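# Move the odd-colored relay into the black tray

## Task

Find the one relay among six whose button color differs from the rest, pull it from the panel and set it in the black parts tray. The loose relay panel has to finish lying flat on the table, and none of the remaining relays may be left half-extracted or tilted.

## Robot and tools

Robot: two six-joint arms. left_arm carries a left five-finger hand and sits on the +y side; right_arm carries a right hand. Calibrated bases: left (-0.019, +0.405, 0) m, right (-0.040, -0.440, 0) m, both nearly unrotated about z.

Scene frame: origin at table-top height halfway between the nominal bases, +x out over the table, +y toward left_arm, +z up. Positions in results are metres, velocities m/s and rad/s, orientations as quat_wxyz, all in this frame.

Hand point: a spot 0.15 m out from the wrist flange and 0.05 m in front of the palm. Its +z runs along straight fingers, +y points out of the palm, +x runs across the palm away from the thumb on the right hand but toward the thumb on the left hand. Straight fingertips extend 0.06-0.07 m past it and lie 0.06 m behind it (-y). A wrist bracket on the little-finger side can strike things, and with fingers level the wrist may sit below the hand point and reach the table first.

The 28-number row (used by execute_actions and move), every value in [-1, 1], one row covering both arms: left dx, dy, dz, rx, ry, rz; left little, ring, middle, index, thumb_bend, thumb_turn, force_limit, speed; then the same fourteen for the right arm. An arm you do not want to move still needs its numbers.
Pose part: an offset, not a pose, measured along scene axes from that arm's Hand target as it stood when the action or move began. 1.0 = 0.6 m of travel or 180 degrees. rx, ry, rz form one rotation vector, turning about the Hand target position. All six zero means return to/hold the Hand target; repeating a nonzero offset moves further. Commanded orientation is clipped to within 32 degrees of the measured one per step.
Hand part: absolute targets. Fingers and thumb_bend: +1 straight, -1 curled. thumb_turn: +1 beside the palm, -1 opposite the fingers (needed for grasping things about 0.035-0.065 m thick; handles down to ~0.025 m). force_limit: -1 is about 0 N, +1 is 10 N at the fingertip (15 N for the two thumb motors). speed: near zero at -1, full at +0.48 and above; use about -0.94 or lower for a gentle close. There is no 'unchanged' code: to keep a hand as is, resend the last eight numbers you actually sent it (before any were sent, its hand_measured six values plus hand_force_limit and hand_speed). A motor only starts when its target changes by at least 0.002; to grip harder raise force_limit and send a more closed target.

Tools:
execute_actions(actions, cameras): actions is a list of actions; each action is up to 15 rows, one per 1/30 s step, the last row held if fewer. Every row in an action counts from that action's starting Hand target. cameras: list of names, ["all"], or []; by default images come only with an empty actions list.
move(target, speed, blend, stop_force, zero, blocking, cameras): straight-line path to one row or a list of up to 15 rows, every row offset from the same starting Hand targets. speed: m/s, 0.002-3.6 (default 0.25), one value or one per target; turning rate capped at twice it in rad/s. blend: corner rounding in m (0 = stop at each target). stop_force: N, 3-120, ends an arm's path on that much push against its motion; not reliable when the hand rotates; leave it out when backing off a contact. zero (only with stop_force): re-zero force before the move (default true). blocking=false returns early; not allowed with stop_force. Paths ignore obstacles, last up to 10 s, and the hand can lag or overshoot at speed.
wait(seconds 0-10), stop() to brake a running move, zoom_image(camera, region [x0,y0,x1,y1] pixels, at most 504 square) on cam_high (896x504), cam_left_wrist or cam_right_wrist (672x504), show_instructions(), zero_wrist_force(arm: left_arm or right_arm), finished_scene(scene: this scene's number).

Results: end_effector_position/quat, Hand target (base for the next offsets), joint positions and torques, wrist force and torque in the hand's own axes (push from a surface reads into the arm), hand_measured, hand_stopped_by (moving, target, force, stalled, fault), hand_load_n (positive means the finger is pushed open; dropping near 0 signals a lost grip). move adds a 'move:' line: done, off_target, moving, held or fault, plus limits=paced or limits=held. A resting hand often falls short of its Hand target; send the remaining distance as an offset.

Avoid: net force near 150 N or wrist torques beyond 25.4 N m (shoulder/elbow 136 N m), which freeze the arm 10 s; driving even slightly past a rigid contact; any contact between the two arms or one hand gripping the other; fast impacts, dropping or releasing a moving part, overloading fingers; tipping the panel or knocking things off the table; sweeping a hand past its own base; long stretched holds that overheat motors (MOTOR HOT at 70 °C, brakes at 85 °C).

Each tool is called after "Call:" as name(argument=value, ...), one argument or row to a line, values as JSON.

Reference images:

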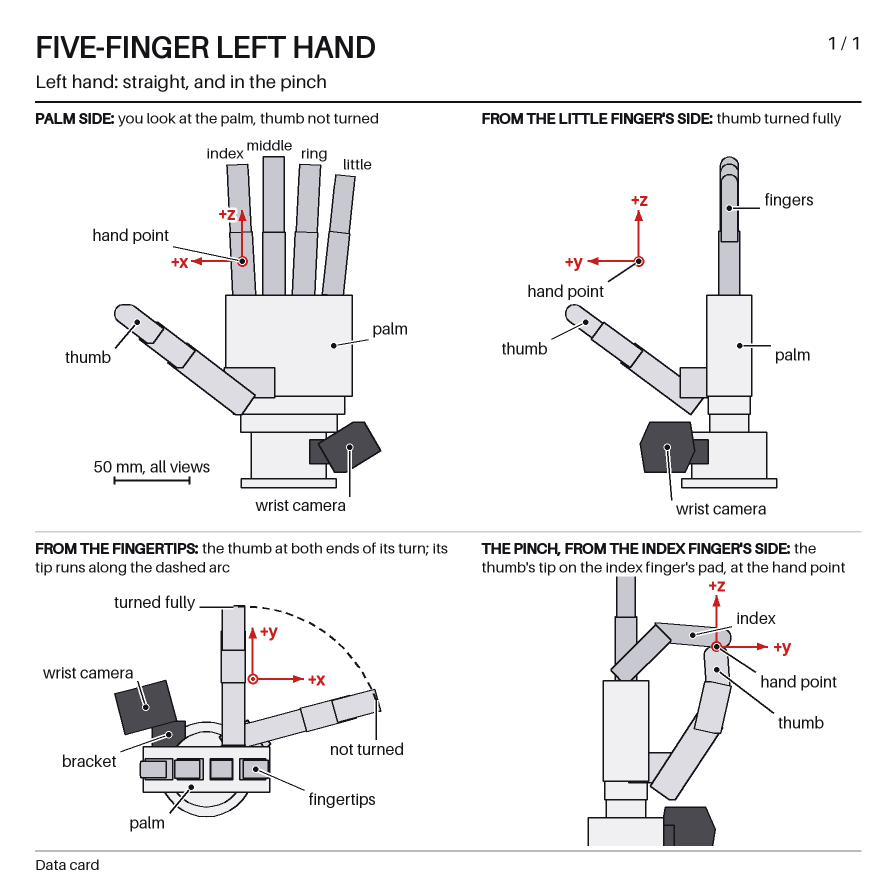

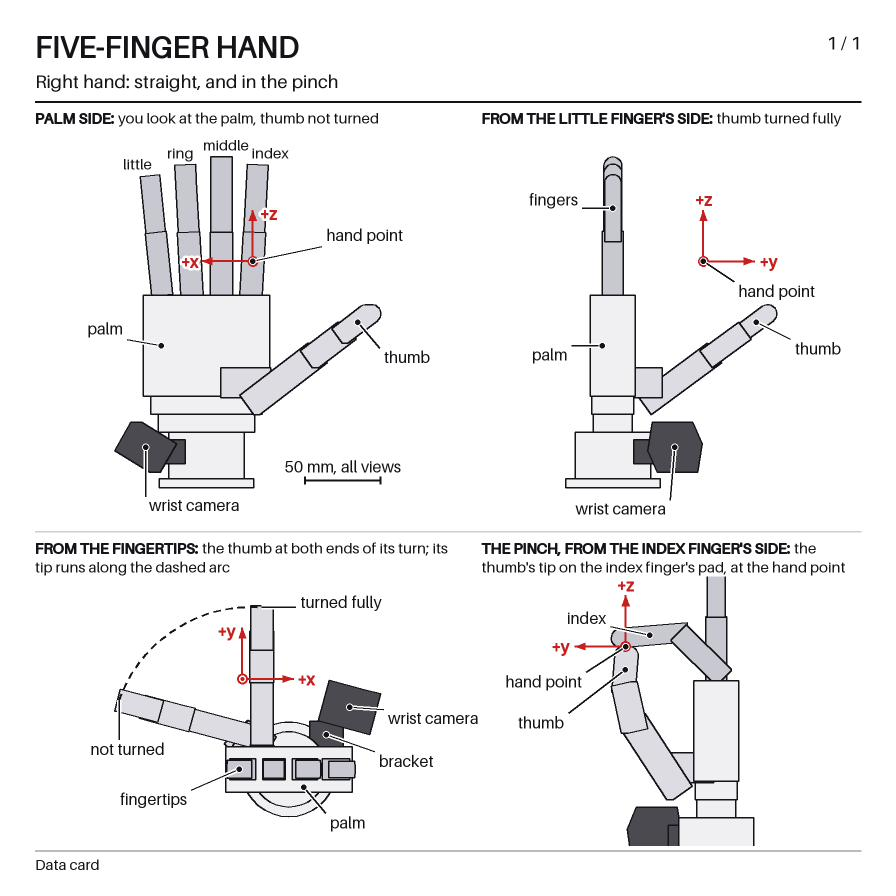

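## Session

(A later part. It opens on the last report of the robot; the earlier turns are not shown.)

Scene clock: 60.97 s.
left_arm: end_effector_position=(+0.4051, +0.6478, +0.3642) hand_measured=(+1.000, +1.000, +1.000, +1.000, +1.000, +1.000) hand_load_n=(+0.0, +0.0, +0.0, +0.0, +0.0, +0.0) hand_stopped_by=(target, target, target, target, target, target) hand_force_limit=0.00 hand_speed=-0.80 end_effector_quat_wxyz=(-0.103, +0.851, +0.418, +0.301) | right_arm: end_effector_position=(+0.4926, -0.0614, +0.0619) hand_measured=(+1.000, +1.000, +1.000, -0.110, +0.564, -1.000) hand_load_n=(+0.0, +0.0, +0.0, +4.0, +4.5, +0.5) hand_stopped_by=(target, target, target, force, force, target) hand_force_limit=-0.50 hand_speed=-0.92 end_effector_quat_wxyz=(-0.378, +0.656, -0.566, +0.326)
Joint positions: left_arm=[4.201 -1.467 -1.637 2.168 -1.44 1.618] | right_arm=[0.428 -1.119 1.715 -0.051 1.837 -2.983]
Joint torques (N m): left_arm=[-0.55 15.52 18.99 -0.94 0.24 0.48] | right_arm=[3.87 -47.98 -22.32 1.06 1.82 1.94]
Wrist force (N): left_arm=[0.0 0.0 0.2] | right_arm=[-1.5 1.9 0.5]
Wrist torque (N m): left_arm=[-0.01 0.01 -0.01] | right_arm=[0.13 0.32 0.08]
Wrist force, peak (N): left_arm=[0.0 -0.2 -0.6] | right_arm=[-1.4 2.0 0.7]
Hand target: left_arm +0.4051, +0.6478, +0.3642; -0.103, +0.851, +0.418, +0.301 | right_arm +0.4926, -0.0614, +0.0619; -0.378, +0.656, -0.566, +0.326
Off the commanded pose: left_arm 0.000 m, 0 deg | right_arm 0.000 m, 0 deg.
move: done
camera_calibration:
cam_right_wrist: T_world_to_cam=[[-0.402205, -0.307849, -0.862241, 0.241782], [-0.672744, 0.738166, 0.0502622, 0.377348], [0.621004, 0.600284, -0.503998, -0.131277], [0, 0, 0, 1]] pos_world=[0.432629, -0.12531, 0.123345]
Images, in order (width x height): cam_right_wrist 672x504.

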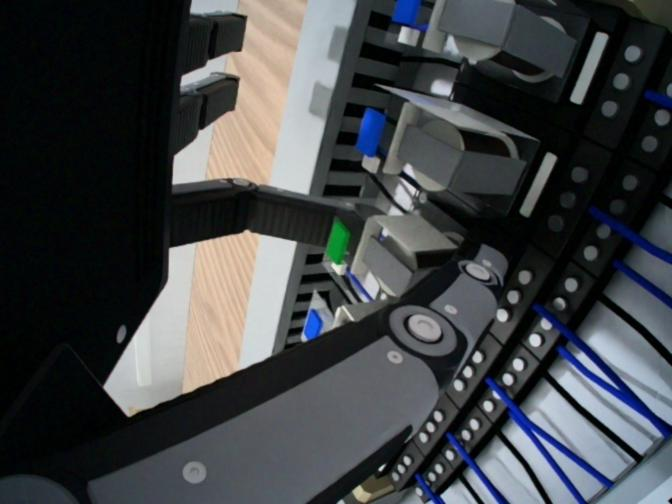

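Call:
move(
  target=[0,0,0,0,0,0,1,1,1,1,1,1,0,-0.8,0,0,0,0,0,0,1,1,1,-0.35,0.25,-1,0.4,-0.92],
)

Call:
move(
  target=[0,0,0,0,0,0,1,1,1,1,1,1,0,-0.8,0,0,0.01,0,0,0,1,1,1,-0.35,0.25,-1,0.4,-0.92],
  speed=0.02,
  cameras=["cam_right_wrist", "cam_high"],
)

Call:
zoom_image(
  camera="cam_right_wrist",
  region=[300, 130, 570, 330],
)

Scene clock: 62.43 s.
left_arm: end_effector_position=(+0.4051, +0.6478, +0.3642) hand_measured=(+1.000, +1.000, +1.000, +1.000, +1.000, +1.000) hand_load_n=(+0.0, +0.0, +0.0, +0.0, +0.0, +0.0) hand_stopped_by=(target, target, target, target, target, target) hand_force_limit=0.00 hand_speed=-0.80 end_effector_quat_wxyz=(-0.103, +0.851, +0.418, +0.301) | right_arm: end_effector_position=(+0.4926, -0.0614, +0.0619) hand_measured=(+1.000, +1.000, +1.000, -0.116, +0.550, -1.000) hand_load_n=(+0.0, +0.0, +0.0, +8.5, +10.5, +0.5) hand_stopped_by=(target, target, target, force, force, target) hand_force_limit=0.40 hand_speed=-0.92 end_effector_quat_wxyz=(-0.378, +0.656, -0.566, +0.326)
Joint positions: left_arm=[4.201 -1.467 -1.637 2.168 -1.44 1.618] | right_arm=[0.428 -1.119 1.715 -0.051 1.837 -2.983]
Joint torques (N m): left_arm=[0.25 15.08 19.36 -0.99 0.12 0.48] | right_arm=[4.65 -47.44 -20.62 -1.64 2.08 2.18]
Wrist force (N): left_arm=[0.0 0.1 0.0] | right_arm=[-1.6 4.2 1.2]
Wrist torque (N m): left_arm=[0.01 0.00 -0.01] | right_arm=[0.15 0.32 0.12]
Wrist force, peak (N): left_arm=[-0.2 0.5 0.1] | right_arm=[-1.8 4.6 1.0]
Hand target: left_arm +0.4051, +0.6478, +0.3642; -0.103, +0.851, +0.418, +0.301 | right_arm +0.4926, -0.0614, +0.0619; -0.378, +0.656, -0.566, +0.326
Off the commanded pose: left_arm 0.000 m, 0 deg | right_arm 0.000 m, 0 deg.
move: done

Scene clock: 63.13 s.
left_arm: end_effector_position=(+0.4051, +0.6478, +0.3642) hand_measured=(+1.000, +1.000, +1.000, +1.000, +1.000, +1.000) hand_load_n=(+0.0, +0.0, +0.0, +0.0, +0.0, +0.0) hand_stopped_by=(target, target, target, target, target, target) hand_force_limit=0.00 hand_speed=-0.80 end_effector_quat_wxyz=(-0.103, +0.851, +0.418, +0.301) | right_arm: end_effector_position=(+0.4926, -0.0614, +0.0680) hand_measured=(+1.000, +1.000, +1.000, -0.116, +0.550, -1.000) hand_load_n=(-0.5, +0.0, +0.0, +8.5, +10.5, +0.5) hand_stopped_by=(target, target, target, force, force, target) hand_force_limit=0.40 hand_speed=-0.92 end_effector_quat_wxyz=(-0.378, +0.656, -0.566, +0.326)
Joint positions: left_arm=[4.201 -1.467 -1.637 2.168 -1.44 1.618] | right_arm=[0.428 -1.127 1.709 -0.036 1.837 -2.983]
Joint torques (N m): left_arm=[0.87 14.98 19.33 -1.05 0.32 0.69] | right_arm=[3.71 -38.63 -20.4 -1.51 1.73 2.34]
Wrist force (N): left_arm=[-0.4 0.0 -0.1] | right_arm=[-1.1 6.0 2.3]
Wrist torque (N m): left_arm=[0.01 0.05 -0.02] | right_arm=[0.15 0.32 0.12]
Wrist force, peak (N): left_arm=[-0.2 0.5 0.2] | right_arm=[-1.1 6.3 2.7]
Hand target: left_arm +0.4051, +0.6478, +0.3642; -0.103, +0.851, +0.418, +0.301 | right_arm +0.4926, -0.0614, +0.0679; -0.378, +0.656, -0.566, +0.326
Off the commanded pose: left_arm 0.000 m, 0 deg | right_arm 0.000 m, 0 deg.
move: done
camera_calibration:
cam_right_wrist: T_world_to_cam=[[-0.402186, -0.307829, -0.862257, 0.247069], [-0.67279, 0.738122, 0.0503, 0.376977], [0.620967, 0.600348, -0.503967, -0.128243], [0, 0, 0, 1]] pos_world=[0.432629, -0.12521, 0.129445]
Images, in order (width x height): cam_high 896x504, cam_right_wrist 672x504.

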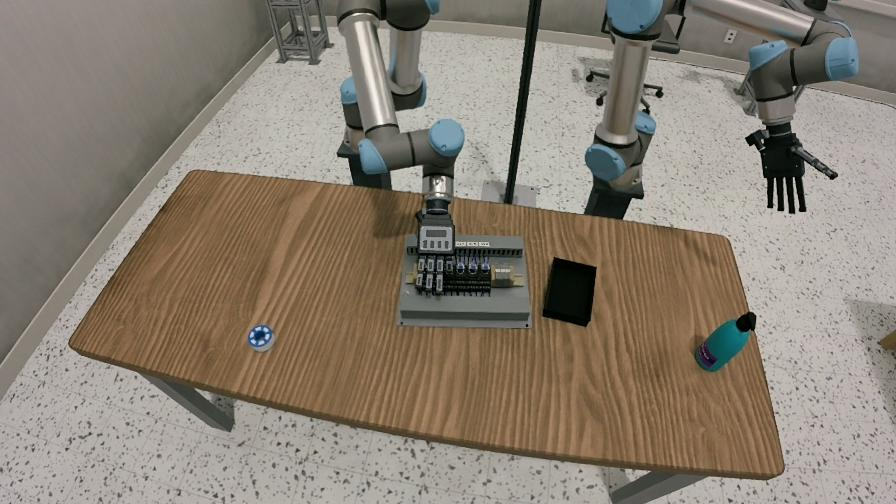

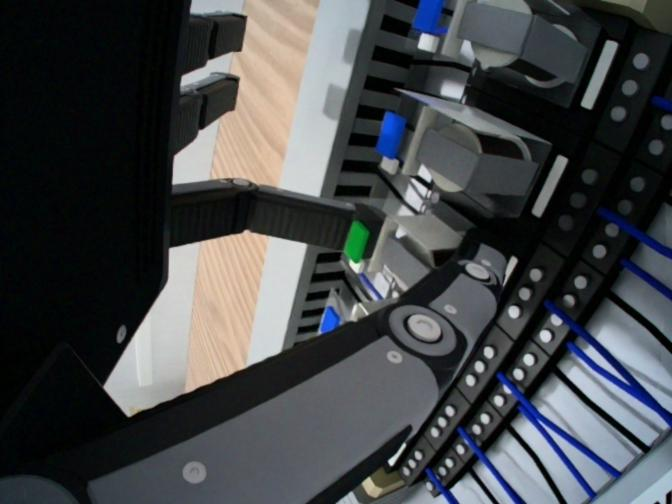

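Scaled by 1.867 from the camera's 672x504 image, which has a finer 960x720 frame.

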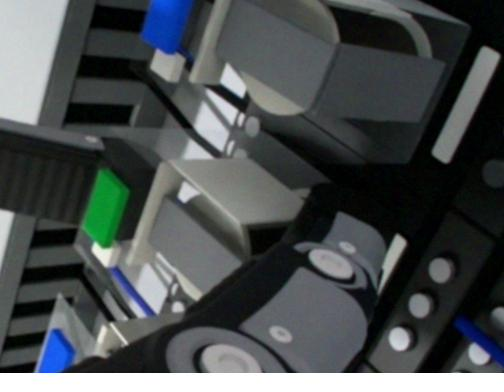

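Call:
move(
  target=[0,0,0,0,0,0,1,1,1,1,1,1,0,-0.8,0,0,0,0,0,0,1,1,1,0.05,0.7,-1,0.4,-0.5],
)

Call:
move(
  target=[0,0,0,0,0,0,1,1,1,1,1,1,0,-0.8,0,0,-0.0140,0,0,0,1,1,1,0.05,0.7,-1,0.4,-0.5],
  speed=0.03,
  stop_force=6,
)

Call:
move(
  target=[0,0,0,0,0,0,1,1,1,1,1,1,0,-0.8,0,0,0,0,0,0,1,1,1,-0.35,0.1,-1,1.0,-0.92],
  cameras=["cam_right_wrist"],
)

Scene clock: 65.63 s.
left_arm: end_effector_position=(+0.4051, +0.6478, +0.3642) hand_measured=(+1.000, +1.000, +1.000, +1.000, +1.000, +1.000) hand_load_n=(+0.0, +0.0, +0.0, +0.0, +0.0, +0.0) hand_stopped_by=(target, target, target, target, target, target) hand_force_limit=0.00 hand_speed=-0.80 end_effector_quat_wxyz=(-0.103, +0.851, +0.418, +0.301) | right_arm: end_effector_position=(+0.4926, -0.0614, +0.0679) hand_measured=(+1.000, +1.000, +1.000, +0.050, +0.700, -1.000) hand_load_n=(+0.0, +0.0, +0.0, +0.0, +0.0, +0.0) hand_stopped_by=(target, target, target, target, target, target) hand_force_limit=0.40 hand_speed=-0.50 end_effector_quat_wxyz=(-0.378, +0.656, -0.566, +0.327)
Joint positions: left_arm=[4.201 -1.467 -1.637 2.168 -1.44 1.618] | right_arm=[0.428 -1.127 1.709 -0.037 1.837 -2.983]
Joint torques (N m): left_arm=[-0.46 16.56 19.25 -1.14 0.25 0.65] | right_arm=[1.91 -26.31 -12.84 -1.23 2 2.25]
Wrist force (N): left_arm=[-0.2 0.2 0.0] | right_arm=[-1.2 -0.5 -0.9]
Wrist torque (N m): left_arm=[0.03 0.03 -0.02] | right_arm=[0.04 0.30 0.04]
Wrist force, peak (N): left_arm=[0.1 -0.4 -0.6] | right_arm=[-1.3 7.0 2.5]
Hand target: left_arm +0.4051, +0.6478, +0.3642; -0.103, +0.851, +0.418, +0.301 | right_arm +0.4926, -0.0614, +0.0679; -0.378, +0.656, -0.566, +0.326
Off the commanded pose: left_arm 0.000 m, 0 deg | right_arm 0.000 m, 0 deg.
move: done

Scene clock: 67.27 s.
left_arm: end_effector_position=(+0.4051, +0.6478, +0.3642) hand_measured=(+1.000, +1.000, +1.000, +1.000, +1.000, +1.000) hand_load_n=(+0.0, +0.0, +0.0, +0.0, -0.5, +0.0) hand_stopped_by=(target, target, target, target, target, target) hand_force_limit=0.00 hand_speed=-0.80 end_effector_quat_wxyz=(-0.103, +0.851, +0.418, +0.301) | right_arm: end_effector_position=(+0.4926, -0.0614, +0.0595) hand_measured=(+1.000, +1.000, +1.000, +0.050, +0.700, -1.000) hand_load_n=(+0.0, +0.0, +0.0, +0.0, +0.0, +0.0) hand_stopped_by=(target, target, target, target, target, target) hand_force_limit=0.40 hand_speed=-0.50 end_effector_quat_wxyz=(-0.378, +0.656, -0.566, +0.326)
Joint positions: left_arm=[4.201 -1.467 -1.637 2.168 -1.44 1.618] | right_arm=[0.428 -1.116 1.718 -0.056 1.837 -2.983]
Joint torques (N m): left_arm=[-0.66 14.83 18.95 -1.16 0.3 0.5] | right_arm=[4.57 -47.29 -23.37 2.02 1.87 2.13]
Wrist force (N): left_arm=[-0.2 0.1 -0.1] | right_arm=[-1.3 -0.3 -0.9]
Wrist torque (N m): left_arm=[0.02 0.03 -0.03] | right_arm=[0.06 0.31 0.04]
Wrist force, peak (N): left_arm=[-0.3 0.1 -0.4] | right_arm=[-1.4 -0.4 -0.9]
Hand target: left_arm +0.4051, +0.6478, +0.3642; -0.103, +0.851, +0.418, +0.301 | right_arm +0.4926, -0.0614, +0.0595; -0.378, +0.656, -0.566, +0.326
Off the commanded pose: left_arm 0.000 m, 0 deg | right_arm 0.000 m, 0 deg.
move: done

Scene clock: 68.90 s.
left_arm: end_effector_position=(+0.4051, +0.6478, +0.3642) hand_measured=(+1.000, +1.000, +1.000, +1.000, +1.000, +1.000) hand_load_n=(+0.0, +0.0, +0.0, +0.5, +0.0, +0.0) hand_stopped_by=(target, target, target, target, target, target) hand_force_limit=0.00 hand_speed=-0.80 end_effector_quat_wxyz=(-0.103, +0.851, +0.418, +0.301) | right_arm: end_effector_position=(+0.4926, -0.0614, +0.0595) hand_measured=(+1.000, +1.000, +1.000, -0.120, +0.544, -1.000) hand_load_n=(+0.0, +0.0, +0.0, +11.5, +14.0, +0.0) hand_stopped_by=(target, target, target, force, force, target) hand_force_limit=1.00 hand_speed=-0.92 end_effector_quat_wxyz=(-0.378, +0.656, -0.566, +0.326)
Joint positions: left_arm=[4.201 -1.467 -1.637 2.168 -1.44 1.618] | right_arm=[0.428 -1.116 1.718 -0.056 1.837 -2.983]
Joint torques (N m): left_arm=[-0.54 14.48 18.83 -0.97 0.3 0.58] | right_arm=[4.61 -48.37 -18.01 0.14 1.83 1.61]
Wrist force (N): left_arm=[0.0 0.0 0.0] | right_arm=[-1.9 5.5 1.7]
Wrist torque (N m): left_arm=[0.00 -0.01 0.00] | right_arm=[0.19 0.31 0.15]
Wrist force, peak (N): left_arm=[-0.5 0.0 0.1] | right_arm=[-2.2 6.2 1.3]
Hand target: left_arm +0.4051, +0.6478, +0.3642; -0.103, +0.851, +0.418, +0.301 | right_arm +0.4926, -0.0614, +0.0595; -0.378, +0.656, -0.566, +0.326
Off the commanded pose: left_arm 0.000 m, 0 deg | right_arm 0.000 m, 0 deg.
move: done
camera_calibration:
cam_right_wrist: T_world_to_cam=[[-0.402205, -0.307849, -0.862241, 0.239713], [-0.672744, 0.738166, 0.0502622, 0.377469], [0.621004, 0.600284, -0.503998, -0.132486], [0, 0, 0, 1]] pos_world=[0.432629, -0.12531, 0.120945]
Images, in order (width x height): cam_right_wrist 672x504.

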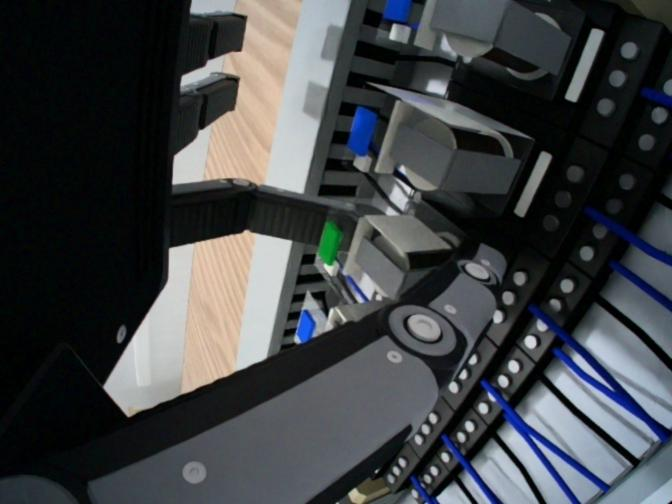

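Call:
move(
  target=[0,0,0,0,0,0,1,1,1,1,1,1,0,-0.8,0,0,0.005,0,0,0,1,1,1,-0.35,0.1,-1,1.0,-0.92],
  speed=0.02,
  cameras=["cam_right_wrist"],
)

Call:
move(
  target=[0,0,0,0,0,0,1,1,1,1,1,1,0,-0.8,0,0,0.005,0,0,0,1,1,1,-0.35,0.1,-1,1.0,-0.92],
  speed=0.02,
  cameras=["cam_right_wrist"],
)

Scene clock: 70.93 s.
left_arm: end_effector_position=(+0.4051, +0.6478, +0.3642) hand_measured=(+1.000, +1.000, +1.000, +1.000, +1.000, +1.000) hand_load_n=(+0.0, +0.0, +0.0, +0.0, +0.0, +0.0) hand_stopped_by=(target, target, target, target, target, target) hand_force_limit=0.00 hand_speed=-0.80 end_effector_quat_wxyz=(-0.103, +0.851, +0.418, +0.301) | right_arm: end_effector_position=(+0.4926, -0.0614, +0.0626) hand_measured=(+1.000, +1.000, +1.000, -0.120, +0.544, -1.000) hand_load_n=(+0.0, +0.0, +0.0, +12.0, +14.0, +0.5) hand_stopped_by=(target, target, target, force, force, target) hand_force_limit=1.00 hand_speed=-0.92 end_effector_quat_wxyz=(-0.378, +0.656, -0.566, +0.326)
Joint positions: left_arm=[4.201 -1.467 -1.637 2.168 -1.44 1.618] | right_arm=[0.428 -1.12 1.715 -0.049 1.837 -2.983]
Joint torques (N m): left_arm=[-0.72 15.71 19.17 -1.16 0.36 0.47] | right_arm=[4.11 -47.4 -23.63 -0.88 1.63 1.12]
Wrist force (N): left_arm=[0.3 0.1 -0.1] | right_arm=[-1.0 8.4 3.3]
Wrist torque (N m): left_arm=[0.02 -0.06 0.02] | right_arm=[0.24 0.32 0.15]
Wrist force, peak (N): left_arm=[-0.6 0.0 0.1] | right_arm=[-1.5 8.4 3.8]
Hand target: left_arm +0.4051, +0.6478, +0.3642; -0.103, +0.851, +0.418, +0.301 | right_arm +0.4926, -0.0614, +0.0625; -0.378, +0.656, -0.566, +0.326
Off the commanded pose: left_arm 0.000 m, 0 deg | right_arm 0.000 m, 0 deg.
move: done
camera_calibration:
cam_right_wrist: T_world_to_cam=[[-0.402186, -0.307829, -0.862257, 0.242327], [-0.67279, 0.738122, 0.0503, 0.377254], [0.620967, 0.600348, -0.503967, -0.131014], [0, 0, 0, 1]] pos_world=[0.432629, -0.12521, 0.123945]
Images, in order (width x height): cam_right_wrist 672x504.

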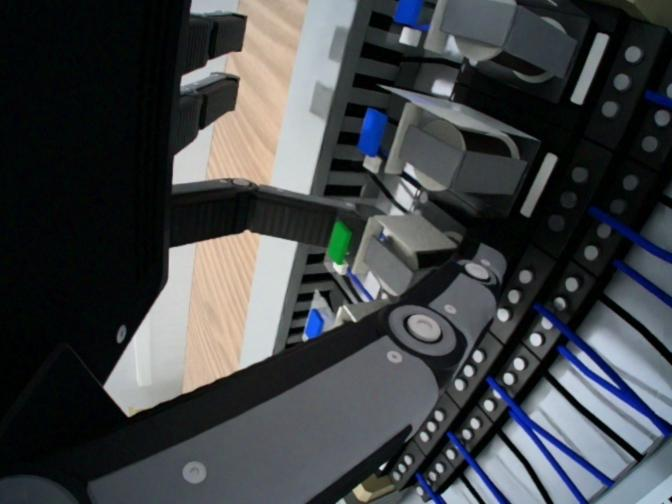

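Scene clock: 71.63 s.
left_arm: end_effector_position=(+0.4051, +0.6478, +0.3642) hand_measured=(+1.000, +1.000, +1.000, +1.000, +1.000, +1.000) hand_load_n=(+0.0, +0.0, +0.0, +0.0, -0.5, +0.0) hand_stopped_by=(target, target, target, target, target, target) hand_force_limit=0.00 hand_speed=-0.80 end_effector_quat_wxyz=(-0.103, +0.851, +0.418, +0.301) | right_arm: end_effector_position=(+0.4926, -0.0614, +0.0656) hand_measured=(+1.000, +1.000, +1.000, -0.120, +0.544, -1.000) hand_load_n=(+0.0, +0.0, +0.0, +12.0, +14.0, +0.5) hand_stopped_by=(target, target, target, force, force, target) hand_force_limit=1.00 hand_speed=-0.92 end_effector_quat_wxyz=(-0.378, +0.656, -0.566, +0.326)
Joint positions: left_arm=[4.201 -1.467 -1.637 2.168 -1.44 1.618] | right_arm=[0.428 -1.124 1.712 -0.042 1.837 -2.983]
Joint torques (N m): left_arm=[-0.6 14.85 19.5 -1.14 0.04 0.56] | right_arm=[5.25 -46.84 -22.98 -0.87 1.66 1.25]
Wrist force (N): left_arm=[-0.2 -0.2 -0.2] | right_arm=[-1.1 8.5 3.4]
Wrist torque (N m): left_arm=[-0.02 0.02 -0.01] | right_arm=[0.24 0.32 0.16]
Wrist force, peak (N): left_arm=[0.4 0.3 -0.1] | right_arm=[-1.1 9.2 3.9]
Hand target: left_arm +0.4051, +0.6478, +0.3642; -0.103, +0.851, +0.418, +0.301 | right_arm +0.4926, -0.0614, +0.0655; -0.378, +0.656, -0.566, +0.326
Off the commanded pose: left_arm 0.000 m, 0 deg | right_arm 0.000 m, 0 deg.
move: done
camera_calibration:
cam_right_wrist: T_world_to_cam=[[-0.402186, -0.307829, -0.862257, 0.244914], [-0.67279, 0.738122, 0.0503, 0.377103], [0.620967, 0.600348, -0.503967, -0.129503], [0, 0, 0, 1]] pos_world=[0.432629, -0.12521, 0.126945]
Images, in order (width x height): cam_right_wrist 672x504.

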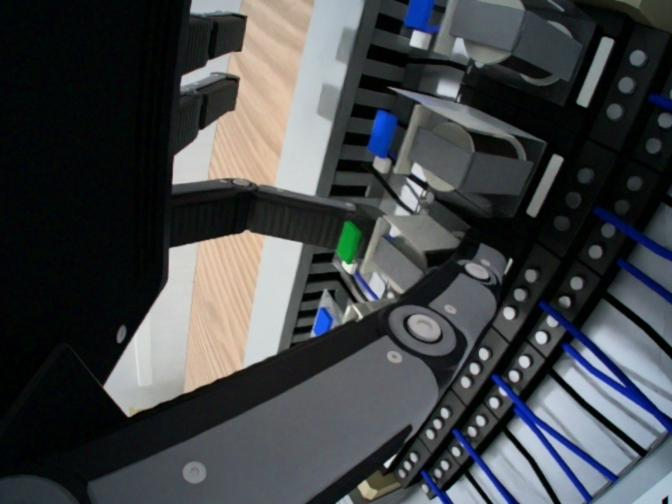

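Call:
move(
  target=[0,0,0,0,0,0,1,1,1,1,1,1,0,-0.8,-0.0044,-0.0006,0.0023,0.0041,-0.0275,0,1,1,1,-0.35,0.1,-1,1.0,-0.92],
  speed=0.05,
  cameras=["cam_right_wrist"],
)

Scene clock: 76.20 s.
left_arm: end_effector_position=(+0.4051, +0.6478, +0.3642) hand_measured=(+1.000, +1.000, +1.000, +1.000, +1.000, +1.000) hand_load_n=(+0.0, +0.0, +0.0, +0.0, +0.0, +0.0) hand_stopped_by=(target, target, target, target, target, target) hand_force_limit=0.00 hand_speed=-0.80 end_effector_quat_wxyz=(-0.103, +0.851, +0.418, +0.301) | right_arm: end_effector_position=(+0.4899, -0.0618, +0.0670) hand_measured=(+1.000, +1.000, +1.000, -0.118, +0.544, -1.000) hand_load_n=(+0.0, +0.0, +0.0, +20.0, +9.5, +0.5) hand_stopped_by=(target, target, target, force, force, target) hand_force_limit=1.00 hand_speed=-0.92 end_effector_quat_wxyz=(-0.406, +0.639, -0.551, +0.351)
Joint positions: left_arm=[4.201 -1.467 -1.637 2.168 -1.44 1.618] | right_arm=[0.44 -1.153 1.792 -0.182 1.861 -3.002]
Joint torques (N m): left_arm=[-0.78 15.65 19.17 -1.02 -0.09 0.67] | right_arm=[-3.02 -29 -24.82 1.54 -1.98 1.48]
Wrist force (N): left_arm=[-0.2 0.1 0.1] | right_arm=[-1.2 7.7 9.4]
Wrist torque (N m): left_arm=[0.01 0.03 -0.02] | right_arm=[0.21 0.30 0.14]
Wrist force, peak (N): left_arm=[-0.4 -0.1 -0.3] | right_arm=[-1.2 7.7 9.4]
Hand target: left_arm +0.4051, +0.6478, +0.3642; -0.103, +0.851, +0.418, +0.301 | right_arm +0.4900, -0.0618, +0.0669; -0.406, +0.639, -0.551, +0.351
Off the commanded pose: left_arm 0.000 m, 0 deg | right_arm 0.000 m, 0 deg.
move: done
camera_calibration:
cam_right_wrist: T_world_to_cam=[[-0.325941, -0.29667, -0.897635, 0.210623], [-0.67503, 0.737789, 0.00127013, 0.3799], [0.661888, 0.606345, -0.440737, -0.15076], [0, 0, 0, 1]] pos_world=[0.424881, -0.126387, 0.122135]
Images, in order (width x height): cam_right_wrist 672x504.

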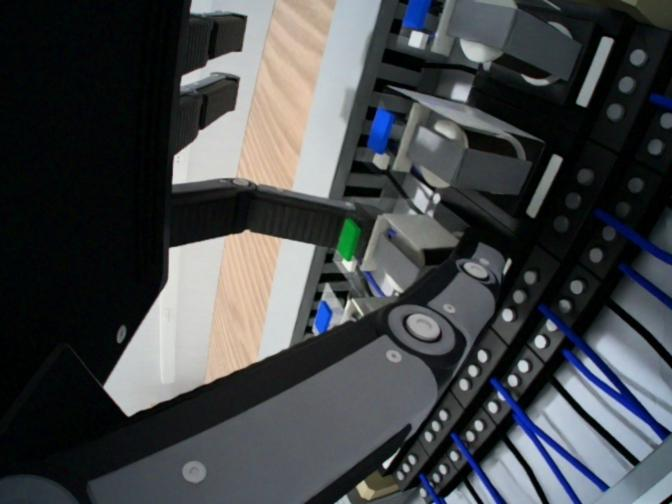

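Call:
move(
  target=[0,0,0,0,0,0,1,1,1,1,1,1,0,-0.8,-0.002,-0.0003,0.006,0.003,-0.020,0,1,1,1,-0.35,0.1,-1,1.0,-0.92],
  speed=0.03,
  cameras=["cam_right_wrist"],
)

Call:
zoom_image(
  camera="cam_right_wrist",
  region=[300, 100, 570, 300],
)

Scene clock: 80.27 s.
left_arm: end_effector_position=(+0.4051, +0.6478, +0.3642) hand_measured=(+1.000, +1.000, +1.000, +1.000, +1.000, +1.000) hand_load_n=(+0.0, +0.0, +0.0, +0.0, +0.5, +0.0) hand_stopped_by=(target, target, target, target, target, target) hand_force_limit=0.00 hand_speed=-0.80 end_effector_quat_wxyz=(-0.103, +0.851, +0.418, +0.301) | right_arm: end_effector_position=(+0.4887, -0.0619, +0.0705) hand_measured=(+1.000, +1.000, +1.000, -0.118, +0.544, -1.000) hand_load_n=(+0.0, +0.0, +0.0, +21.5, +12.0, +0.5) hand_stopped_by=(target, target, target, force, force, target) hand_force_limit=1.00 hand_speed=-0.92 end_effector_quat_wxyz=(-0.427, +0.625, -0.540, +0.368)
Joint positions: left_arm=[4.201 -1.467 -1.637 2.168 -1.44 1.618] | right_arm=[0.448 -1.172 1.844 -0.279 1.876 -3.018]
Joint torques (N m): left_arm=[0.94 16.08 20.08 -1.14 0.22 0.89] | right_arm=[1.79 -37.21 -24.23 0.91 0.27 -0.16]
Wrist force (N): left_arm=[-0.1 -0.2 -0.2] | right_arm=[-1.3 8.1 9.5]
Wrist torque (N m): left_arm=[-0.01 0.02 -0.01] | right_arm=[0.17 0.34 0.15]
Wrist force, peak (N): left_arm=[-0.5 -0.3 0.0] | right_arm=[-1.1 9.5 9.3]
Hand target: left_arm +0.4051, +0.6478, +0.3642; -0.103, +0.851, +0.418, +0.301 | right_arm +0.4888, -0.0619, +0.0705; -0.427, +0.625, -0.540, +0.368
Off the commanded pose: left_arm 0.000 m, 0 deg | right_arm 0.000 m, 0 deg.
move: done
camera_calibration:
cam_right_wrist: T_world_to_cam=[[-0.268871, -0.288062, -0.919091, 0.187534], [-0.673967, 0.737973, -0.0341331, 0.38128], [0.688096, 0.61026, -0.392564, -0.164318], [0, 0, 0, 1]] pos_world=[0.420459, -0.127076, 0.12087]
Images, in order (width x height): cam_right_wrist 672x504.

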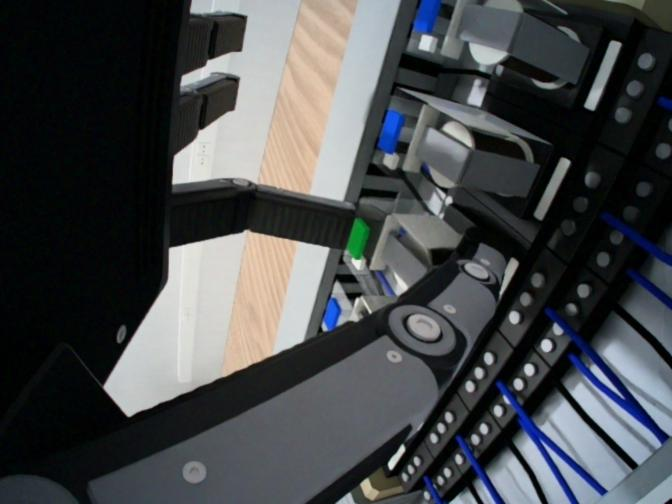

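Scaled by 1.867 from the camera's 672x504 image, which has a finer 960x720 frame.

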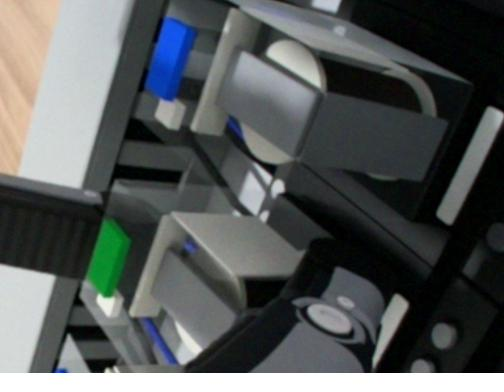

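Call:
move(
  target=[0,0,0,0,0,0,1,1,1,1,1,1,0,-0.8,0,0,0,0,0,0,1,1,1,0.1,0.75,-1,1.0,-0.5],
)

Call:
move(
  target=[0,0,0,0,0,0,1,1,1,1,1,1,0,-0.8,0.006,0,0.05,-0.0071,0.0475,0,1,1,1,0.1,0.75,-1,1.0,-0.5],
  cameras=["cam_right_wrist"],
  speed=0.1,
)

Call:
zoom_image(
  camera="cam_right_wrist",
  region=[380, 50, 650, 250],
)

Scene clock: 83.10 s.
left_arm: end_effector_position=(+0.4051, +0.6478, +0.3642) hand_measured=(+1.000, +1.000, +1.000, +1.000, +1.000, +1.000) hand_load_n=(+0.0, +0.0, +0.0, +0.0, +0.0, +0.0) hand_stopped_by=(target, target, target, target, target, target) hand_force_limit=0.00 hand_speed=-0.80 end_effector_quat_wxyz=(-0.103, +0.851, +0.418, +0.301) | right_arm: end_effector_position=(+0.4888, -0.0619, +0.0705) hand_measured=(+1.000, +1.000, +1.000, +0.100, +0.750, -1.000) hand_load_n=(+0.0, +0.0, +0.0, -0.5, +0.0, +0.0) hand_stopped_by=(target, target, target, target, target, target) hand_force_limit=1.00 hand_speed=-0.50 end_effector_quat_wxyz=(-0.427, +0.625, -0.540, +0.368)
Joint positions: left_arm=[4.201 -1.467 -1.637 2.168 -1.44 1.618] | right_arm=[0.448 -1.172 1.844 -0.279 1.876 -3.017]
Joint torques (N m): left_arm=[-0.99 14.21 19.28 -0.98 0.12 0.65] | right_arm=[-4.49 -28.12 -20.88 0.33 -1.98 2.23]
Wrist force (N): left_arm=[-0.1 0.0 0.1] | right_arm=[-1.1 0.0 -1.0]
Wrist torque (N m): left_arm=[0.00 0.02 -0.02] | right_arm=[0.09 0.29 0.06]
Wrist force, peak (N): left_arm=[-0.3 0.1 0.4] | right_arm=[-1.2 9.1 9.8]
Hand target: left_arm +0.4051, +0.6478, +0.3642; -0.103, +0.851, +0.418, +0.301 | right_arm +0.4888, -0.0619, +0.0705; -0.427, +0.625, -0.540, +0.368
Off the commanded pose: left_arm 0.000 m, 0 deg | right_arm 0.000 m, 0 deg.
move: done

Scene clock: 84.30 s.
left_arm: end_effector_position=(+0.4051, +0.6478, +0.3642) hand_measured=(+1.000, +1.000, +1.000, +1.000, +1.000, +1.000) hand_load_n=(+0.0, +0.0, +0.0, +0.0, +0.0, +0.0) hand_stopped_by=(target, target, target, target, target, target) hand_force_limit=0.00 hand_speed=-0.80 end_effector_quat_wxyz=(-0.103, +0.851, +0.418, +0.301) | right_arm: end_effector_position=(+0.4924, -0.0620, +0.1004) hand_measured=(+1.000, +1.000, +1.000, +0.100, +0.750, -1.000) hand_load_n=(+0.0, +0.0, +0.0, +0.0, +0.0, +0.0) hand_stopped_by=(target, target, target, target, target, target) hand_force_limit=1.00 hand_speed=-0.50 end_effector_quat_wxyz=(-0.378, +0.656, -0.566, +0.326)
Joint positions: left_arm=[4.201 -1.467 -1.637 2.168 -1.44 1.618] | right_arm=[0.427 -1.168 1.675 0.039 1.836 -2.984]
Joint torques (N m): left_arm=[-0.03 15.37 19.15 -1.14 0.29 0.8] | right_arm=[8.16 -42.71 -17.91 1.3 2.48 -2.51]
Wrist force (N): left_arm=[-0.4 0.2 -0.1] | right_arm=[-1.3 -0.2 -0.9]
Wrist torque (N m): left_arm=[0.03 0.06 -0.04] | right_arm=[0.08 0.30 -0.03]
Wrist force, peak (N): left_arm=[-0.1 -0.1 -0.5] | right_arm=[-1.5 0.1 -1.1]
Hand target: left_arm +0.4051, +0.6478, +0.3642; -0.103, +0.851, +0.418, +0.301 | right_arm +0.4924, -0.0619, +0.1005; -0.378, +0.656, -0.566, +0.326
Off the commanded pose: left_arm 0.000 m, 0 deg | right_arm 0.000 m, 0 deg.
move: done
camera_calibration:
cam_right_wrist: T_world_to_cam=[[-0.402259, -0.307681, -0.862276, 0.274708], [-0.672683, 0.738212, 0.0504002, 0.37561], [0.621036, 0.600313, -0.503924, -0.111521], [0, 0, 0, 1]] pos_world=[0.432428, -0.12581, 0.161745]
Images, in order (width x height): cam_right_wrist 672x504.

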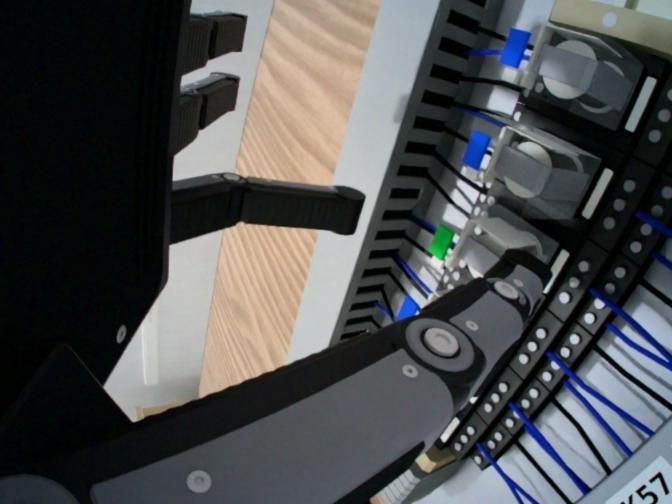

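Scaled by 1.867 from the camera's 672x504 image, which has a finer 960x720 frame.

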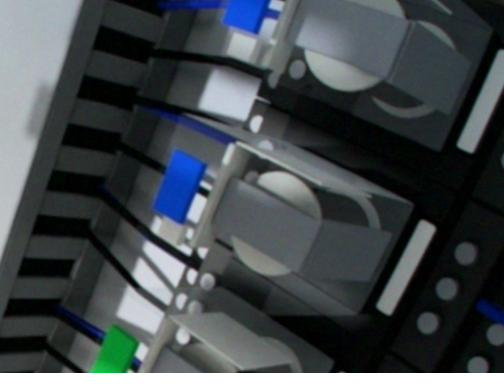

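Call:
move(
  target=[0,0,0,0,0,0,1,1,1,1,1,1,0,-0.8,0.0003,0,-0.05,0,0,0,1,1,1,0.1,0.75,-1,1.0,-0.5],
  speed=0.06,
  stop_force=8,
)

Call:
move(
  target=[0,0,0,0,0,0,1,1,1,1,1,1,0,-0.8,0,0,0,0,0,0,1,1,1,-0.35,0.1,-1,0.6,-0.92],
)

Call:
move(
  target=[0,0,0,0,0,0,1,1,1,1,1,1,0,-0.8,-0.0066,-0.0012,0.0033,0.0065,-0.044,0,1,1,1,-0.35,0.1,-1,0.6,-0.92],
  speed=0.05,
  cameras=["cam_right_wrist"],
)

Call:
zoom_image(
  camera="cam_right_wrist",
  region=[300, 80, 570, 280],
)

Scene clock: 88.07 s.
left_arm: end_effector_position=(+0.4051, +0.6478, +0.3642) hand_measured=(+1.000, +1.000, +1.000, +1.000, +1.000, +1.000) hand_load_n=(+0.0, +0.0, +0.0, +0.0, -0.5, +0.0) hand_stopped_by=(target, target, target, target, target, target) hand_force_limit=0.00 hand_speed=-0.80 end_effector_quat_wxyz=(-0.103, +0.851, +0.418, +0.301) | right_arm: end_effector_position=(+0.4925, -0.0619, +0.0705) hand_measured=(+1.000, +1.000, +1.000, +0.100, +0.750, -1.000) hand_load_n=(+0.0, +0.0, +0.0, +0.0, +0.0, +0.0) hand_stopped_by=(target, target, target, target, target, target) hand_force_limit=1.00 hand_speed=-0.50 end_effector_quat_wxyz=(-0.378, +0.656, -0.566, +0.326)
Joint positions: left_arm=[4.201 -1.467 -1.637 2.168 -1.44 1.618] | right_arm=[0.427 -1.131 1.708 -0.031 1.836 -2.984]
Joint torques (N m): left_arm=[0.21 14.76 19.7 -1.1 0.17 0.69] | right_arm=[-8.21 -46.47 -23.34 -0.72 -2.31 -2.37]
Wrist force (N): left_arm=[-0.4 0.1 0.1] | right_arm=[-1.3 -0.3 -0.8]
Wrist torque (N m): left_arm=[0.00 0.06 -0.03] | right_arm=[0.05 0.29 -0.01]
Wrist force, peak (N): left_arm=[-0.5 0.3 0.2] | right_arm=[-1.4 -0.2 -1.1]
Hand target: left_arm +0.4051, +0.6478, +0.3642; -0.103, +0.851, +0.418, +0.301 | right_arm +0.4926, -0.0619, +0.0705; -0.378, +0.656, -0.566, +0.326
Off the commanded pose: left_arm 0.000 m, 0 deg | right_arm 0.000 m, 0 deg.
move: done

Scene clock: 89.87 s.
left_arm: end_effector_position=(+0.4051, +0.6478, +0.3642) hand_measured=(+1.000, +1.000, +1.000, +1.000, +1.000, +1.000) hand_load_n=(+0.0, +0.0, +0.5, +0.0, +0.0, +0.0) hand_stopped_by=(target, target, target, target, target, target) hand_force_limit=0.00 hand_speed=-0.80 end_effector_quat_wxyz=(-0.103, +0.851, +0.418, +0.301) | right_arm: end_effector_position=(+0.4926, -0.0619, +0.0705) hand_measured=(+1.000, +1.000, +1.000, -0.144, +0.572, -1.000) hand_load_n=(+0.0, +0.0, +0.0, +13.0, +12.0, +0.5) hand_stopped_by=(target, target, target, force, force, target) hand_force_limit=0.60 hand_speed=-0.92 end_effector_quat_wxyz=(-0.378, +0.656, -0.566, +0.327)
Joint positions: left_arm=[4.201 -1.467 -1.637 2.168 -1.44 1.618] | right_arm=[0.427 -1.131 1.708 -0.031 1.836 -2.984]
Joint torques (N m): left_arm=[-0.26 14.71 18.65 -0.95 0.45 0.8] | right_arm=[-4.36 -47.36 -19.86 1.46 -2.35 -1.98]
Wrist force (N): left_arm=[0.2 0.3 -0.2] | right_arm=[-2.0 4.9 3.2]
Wrist torque (N m): left_arm=[0.05 -0.03 -0.01] | right_arm=[0.15 0.33 0.06]
Wrist force, peak (N): left_arm=[-0.6 -0.3 0.1] | right_arm=[-2.0 5.7 3.5]
Hand target: left_arm +0.4051, +0.6478, +0.3642; -0.103, +0.851, +0.418, +0.301 | right_arm +0.4926, -0.0619, +0.0705; -0.378, +0.656, -0.566, +0.326
Off the commanded pose: left_arm 0.000 m, 0 deg | right_arm 0.000 m, 0 deg.
move: done

Scene clock: 91.60 s.
left_arm: end_effector_position=(+0.4051, +0.6478, +0.3642) hand_measured=(+1.000, +1.000, +1.000, +1.000, +1.000, +1.000) hand_load_n=(+0.0, +0.0, +0.0, +0.0, +0.0, +0.0) hand_stopped_by=(target, target, target, target, target, target) hand_force_limit=0.00 hand_speed=-0.80 end_effector_quat_wxyz=(-0.103, +0.851, +0.418, +0.301) | right_arm: end_effector_position=(+0.4885, -0.0627, +0.0726) hand_measured=(+1.000, +1.000, +1.000, -0.142, +0.572, -1.000) hand_load_n=(+0.0, +0.0, +0.0, +28.5, +4.0, +1.0) hand_stopped_by=(target, target, target, force, force, target) hand_force_limit=0.60 hand_speed=-0.92 end_effector_quat_wxyz=(-0.423, +0.628, -0.542, +0.365)
Joint positions: left_arm=[4.201 -1.467 -1.637 2.168 -1.44 1.618] | right_arm=[0.446 -1.174 1.835 -0.256 1.873 -3.015]
Joint torques (N m): left_arm=[-0.33 15.81 19.43 -1.09 0.24 0.84] | right_arm=[-0.96 -26.38 -21.59 2.66 -2.13 1.49]
Wrist force (N): left_arm=[-0.1 -0.1 -0.2] | right_arm=[-1.8 3.5 11.8]
Wrist torque (N m): left_arm=[-0.02 0.01 -0.01] | right_arm=[0.06 0.35 0.11]
Wrist force, peak (N): left_arm=[-0.3 0.2 0.4] | right_arm=[-1.8 3.5 11.8]
Hand target: left_arm +0.4051, +0.6478, +0.3642; -0.103, +0.851, +0.418, +0.301 | right_arm +0.4886, -0.0627, +0.0725; -0.423, +0.628, -0.542, +0.365
Off the commanded pose: left_arm 0.000 m, 0 deg | right_arm 0.000 m, 0 deg.
move: done
camera_calibration:
cam_right_wrist: T_world_to_cam=[[-0.278959, -0.289882, -0.915505, 0.193693], [-0.674326, 0.737896, -0.0281738, 0.381422], [0.683715, 0.60949, -0.401318, -0.160173], [0, 0, 0, 1]] pos_world=[0.420748, -0.127678, 0.123793]
Images, in order (width x height): cam_right_wrist 672x504.

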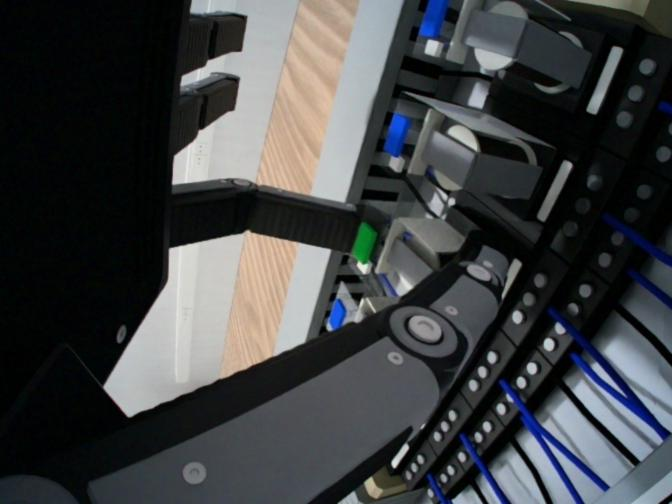

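Scaled by 1.867 from the camera's 672x504 image, which has a finer 960x720 frame.

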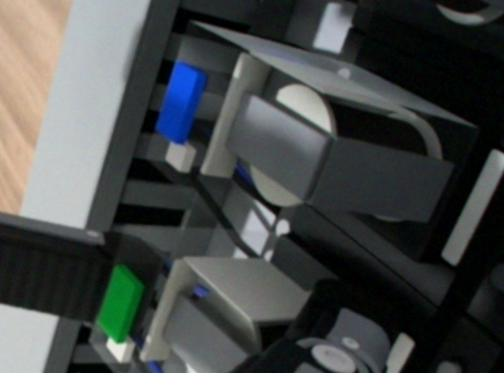

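Call:
move(
  target=[0,0,0,0,0,0,1,1,1,1,1,1,0,-0.8,0.0066,0.0012,-0.0033,-0.0065,0.044,0,1,1,1,-0.35,0.1,-1,0.6,-0.92],
  speed=0.1,
)

Call:
move(
  target=[0,0,0,0,0,0,1,1,1,1,1,1,0,-0.8,0,0,0,0,0,0,1,1,1,0.05,0.7,-1,0.6,-0.5],
)

Call:
move(
  target=[0,0,0,0,0,0,1,1,1,1,1,1,0,-0.8,0,0,-0.0183,0,0,0,1,1,1,0.05,0.7,-1,0.6,-0.5],
  speed=0.04,
  stop_force=8,
)

Call:
move(
  target=[0,0,0,0,0,0,1,1,1,1,1,1,0,-0.8,0,0,0,0,0,0,1,1,1,-0.35,0.1,-1,1.0,-0.3],
)

Scene clock: 97.37 s.
left_arm: end_effector_position=(+0.4051, +0.6478, +0.3642) hand_measured=(+1.000, +1.000, +1.000, +1.000, +1.000, +1.000) hand_load_n=(+0.0, +0.0, +0.0, +0.0, +0.0, +0.0) hand_stopped_by=(target, target, target, target, target, target) hand_force_limit=0.00 hand_speed=-0.80 end_effector_quat_wxyz=(-0.103, +0.851, +0.418, +0.301) | right_arm: end_effector_position=(+0.4926, -0.0620, +0.0704) hand_measured=(+1.000, +1.000, +1.000, -0.144, +0.572, -1.000) hand_load_n=(+0.0, +0.0, +0.0, +8.0, +14.0, +1.0) hand_stopped_by=(target, target, target, force, force, target) hand_force_limit=0.60 hand_speed=-0.92 end_effector_quat_wxyz=(-0.378, +0.656, -0.566, +0.326)
Joint positions: left_arm=[4.201 -1.467 -1.637 2.168 -1.44 1.618] | right_arm=[0.427 -1.131 1.708 -0.031 1.836 -2.984]
Joint torques (N m): left_arm=[-0.2 14.07 19.13 -0.93 0.23 0.82] | right_arm=[8.3 -44.24 -13.21 1.41 2.73 -2.76]
Wrist force (N): left_arm=[0.0 -0.1 -0.2] | right_arm=[-2.2 -3.1 -2.0]
Wrist torque (N m): left_arm=[0.00 -0.01 0.00] | right_arm=[0.08 0.31 0.08]
Wrist force, peak (N): left_arm=[-0.3 0.5 -0.1] | right_arm=[-2.0 3.3 12.0]
Hand target: left_arm +0.4051, +0.6478, +0.3642; -0.103, +0.851, +0.418, +0.301 | right_arm +0.4926, -0.0619, +0.0705; -0.378, +0.656, -0.566, +0.326
Off the commanded pose: left_arm 0.000 m, 0 deg | right_arm 0.000 m, 0 deg.
move: done

Scene clock: 97.87 s.
left_arm: end_effector_position=(+0.4051, +0.6478, +0.3642) hand_measured=(+1.000, +1.000, +1.000, +1.000, +1.000, +1.000) hand_load_n=(+0.0, +0.0, +0.0, +0.0, +0.0, +0.0) hand_stopped_by=(target, target, target, target, target, target) hand_force_limit=0.00 hand_speed=-0.80 end_effector_quat_wxyz=(-0.103, +0.851, +0.418, +0.301) | right_arm: end_effector_position=(+0.4925, -0.0620, +0.0705) hand_measured=(+1.000, +1.000, +1.000, +0.050, +0.700, -1.000) hand_load_n=(+0.0, +0.0, -0.5, +0.0, +0.0, +0.0) hand_stopped_by=(target, target, target, target, target, target) hand_force_limit=0.60 hand_speed=-0.50 end_effector_quat_wxyz=(-0.378, +0.656, -0.566, +0.326)
Joint positions: left_arm=[4.201 -1.467 -1.637 2.168 -1.44 1.618] | right_arm=[0.427 -1.131 1.708 -0.031 1.836 -2.984]
Joint torques (N m): left_arm=[-0.29 14.73 19.36 -0.99 0.12 0.96] | right_arm=[7.76 -46.73 -18.86 0.39 2.25 -2.2]
Wrist force (N): left_arm=[-0.1 0.1 0.0] | right_arm=[-1.0 -0.1 -0.9]
Wrist torque (N m): left_arm=[0.01 0.01 -0.01] | right_arm=[0.10 0.26 0.02]
Wrist force, peak (N): left_arm=[-0.3 0.1 0.4] | right_arm=[-2.4 -3.0 -1.9]
Hand target: left_arm +0.4051, +0.6478, +0.3642; -0.103, +0.851, +0.418, +0.301 | right_arm +0.4926, -0.0619, +0.0705; -0.378, +0.656, -0.566, +0.326
Off the commanded pose: left_arm 0.000 m, 0 deg | right_arm 0.000 m, 0 deg.
move: done

Scene clock: 99.43 s.
left_arm: end_effector_position=(+0.4051, +0.6478, +0.3642) hand_measured=(+1.000, +1.000, +1.000, +1.000, +1.000, +1.000) hand_load_n=(+0.0, +0.0, +0.0, +0.0, +0.0, +0.0) hand_stopped_by=(target, target, target, target, target, target) hand_force_limit=0.00 hand_speed=-0.80 end_effector_quat_wxyz=(-0.103, +0.851, +0.418, +0.301) | right_arm: end_effector_position=(+0.4926, -0.0619, +0.0595) hand_measured=(+1.000, +1.000, +1.000, +0.050, +0.700, -1.000) hand_load_n=(+0.0, +0.0, -0.5, +0.0, +0.0, +0.0) hand_stopped_by=(target, target, target, target, target, target) hand_force_limit=0.60 hand_speed=-0.50 end_effector_quat_wxyz=(-0.378, +0.656, -0.566, +0.327)
Joint positions: left_arm=[4.201 -1.467 -1.637 2.168 -1.44 1.618] | right_arm=[0.427 -1.117 1.719 -0.057 1.836 -2.984]
Joint torques (N m): left_arm=[-0.88 15.54 18.3 -1.17 0.21 0.83] | right_arm=[6.79 -47.34 -23.07 1.78 0.63 0.26]
Wrist force (N): left_arm=[-0.1 -0.1 0.1] | right_arm=[-1.0 -0.2 -0.7]
Wrist torque (N m): left_arm=[-0.02 0.02 -0.01] | right_arm=[0.08 0.26 0.01]
Wrist force, peak (N): left_arm=[-0.5 0.1 0.0] | right_arm=[-1.2 -0.8 -1.1]
Hand target: left_arm +0.4051, +0.6478, +0.3642; -0.103, +0.851, +0.418, +0.301 | right_arm +0.4926, -0.0619, +0.0595; -0.378, +0.656, -0.566, +0.326
Off the commanded pose: left_arm 0.000 m, 0 deg | right_arm 0.000 m, 0 deg.
move: done

Scene clock: 99.93 s.
left_arm: end_effector_position=(+0.4051, +0.6478, +0.3642) hand_measured=(+1.000, +1.000, +1.000, +1.000, +1.000, +1.000) hand_load_n=(+0.0, +0.0, +0.0, +0.0, +0.0, +0.0) hand_stopped_by=(target, target, target, target, target, target) hand_force_limit=0.00 hand_speed=-0.80 end_effector_quat_wxyz=(-0.103, +0.851, +0.418, +0.301) | right_arm: end_effector_position=(+0.4925, -0.0619, +0.0595) hand_measured=(+1.000, +1.000, +1.000, -0.134, +0.548, -1.000) hand_load_n=(-0.5, +0.0, +0.5, +12.5, +18.5, +1.0) hand_stopped_by=(target, target, target, force, force, target) hand_force_limit=1.00 hand_speed=-0.30 end_effector_quat_wxyz=(-0.378, +0.656, -0.566, +0.326)
Joint positions: left_arm=[4.201 -1.467 -1.637 2.168 -1.44 1.618] | right_arm=[0.427 -1.117 1.719 -0.057 1.836 -2.984]
Joint torques (N m): left_arm=[-0.36 15.03 20.27 -1.02 0.16 1.05] | right_arm=[6.17 -47.76 -19.42 -2.72 -0.11 0.9]
Wrist force (N): left_arm=[0.0 0.0 0.1] | right_arm=[-2.2 6.9 1.7]
Wrist torque (N m): left_arm=[-0.01 0.01 -0.01] | right_arm=[0.20 0.31 0.13]
Wrist force, peak (N): left_arm=[-0.4 -0.3 0.1] | right_arm=[-2.3 8.1 1.1]
Hand target: left_arm +0.4051, +0.6478, +0.3642; -0.103, +0.851, +0.418, +0.301 | right_arm +0.4926, -0.0619, +0.0595; -0.378, +0.656, -0.566, +0.326
Off the commanded pose: left_arm 0.000 m, 0 deg | right_arm 0.000 m, 0 deg.
move: done

Call:
move(
  target=[0,0,0,0,0,0,1,1,1,1,1,1,0,-0.8,0,0,0.0067,0,0,0,1,1,1,-0.35,0.1,-1,1.0,-0.3],
  speed=0.02,
  cameras=["cam_right_wrist"],
)

Scene clock: 101.03 s.
left_arm: end_effector_position=(+0.4051, +0.6478, +0.3642) hand_measured=(+1.000, +1.000, +1.000, +1.000, +1.000, +1.000) hand_load_n=(+0.0, +0.0, +0.0, +0.0, +0.0, +0.0) hand_stopped_by=(target, target, target, target, target, target) hand_force_limit=0.00 hand_speed=-0.80 end_effector_quat_wxyz=(-0.103, +0.851, +0.418, +0.301) | right_arm: end_effector_position=(+0.4925, -0.0619, +0.0636) hand_measured=(+1.000, +1.000, +1.000, -0.134, +0.548, -1.000) hand_load_n=(+0.0, +0.0, +0.0, +11.5, +20.0, +1.0) hand_stopped_by=(target, target, target, force, force, target) hand_force_limit=1.00 hand_speed=-0.30 end_effector_quat_wxyz=(-0.378, +0.656, -0.566, +0.326)
Joint positions: left_arm=[4.201 -1.467 -1.637 2.168 -1.44 1.618] | right_arm=[0.427 -1.122 1.715 -0.047 1.836 -2.984]
Joint torques (N m): left_arm=[0.16 14.8 19.12 -1.14 0.15 0.91] | right_arm=[4.53 -46.83 -26.4 -2.26 -1.1 2.51]
Wrist force (N): left_arm=[-0.6 0.0 0.3] | right_arm=[-1.5 12.0 3.2]
Wrist torque (N m): left_arm=[-0.02 0.09 -0.04] | right_arm=[0.29 0.34 0.14]
Wrist force, peak (N): left_arm=[-0.6 0.0 0.3] | right_arm=[-1.3 12.1 3.1]
Hand target: left_arm +0.4051, +0.6478, +0.3642; -0.103, +0.851, +0.418, +0.301 | right_arm +0.4926, -0.0619, +0.0635; -0.378, +0.656, -0.566, +0.326
Off the commanded pose: left_arm 0.000 m, 0 deg | right_arm 0.000 m, 0 deg.
move: done
camera_calibration:
cam_right_wrist: T_world_to_cam=[[-0.402205, -0.307849, -0.862241, 0.243008], [-0.672744, 0.738166, 0.0502622, 0.377637], [0.621004, 0.600284, -0.503998, -0.13017], [0, 0, 0, 1]] pos_world=[0.432629, -0.12581, 0.124945]
Images, in order (width x height): cam_right_wrist 672x504.

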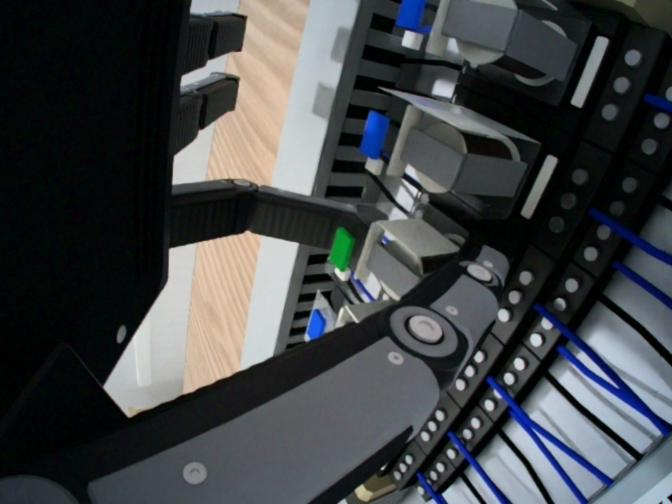

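Call:
zoom_image(
  camera="cam_right_wrist",
  region=[300, 100, 570, 300],
)

Scaled by 1.867 from the camera's 672x504 image, which has a finer 960x720 frame.

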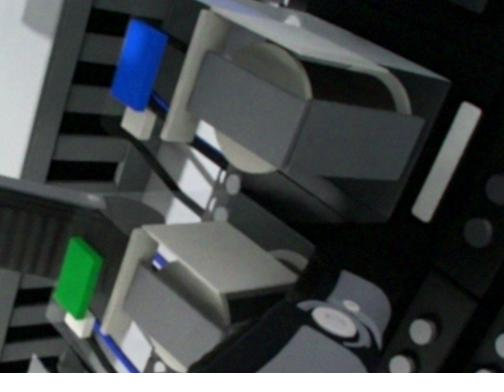

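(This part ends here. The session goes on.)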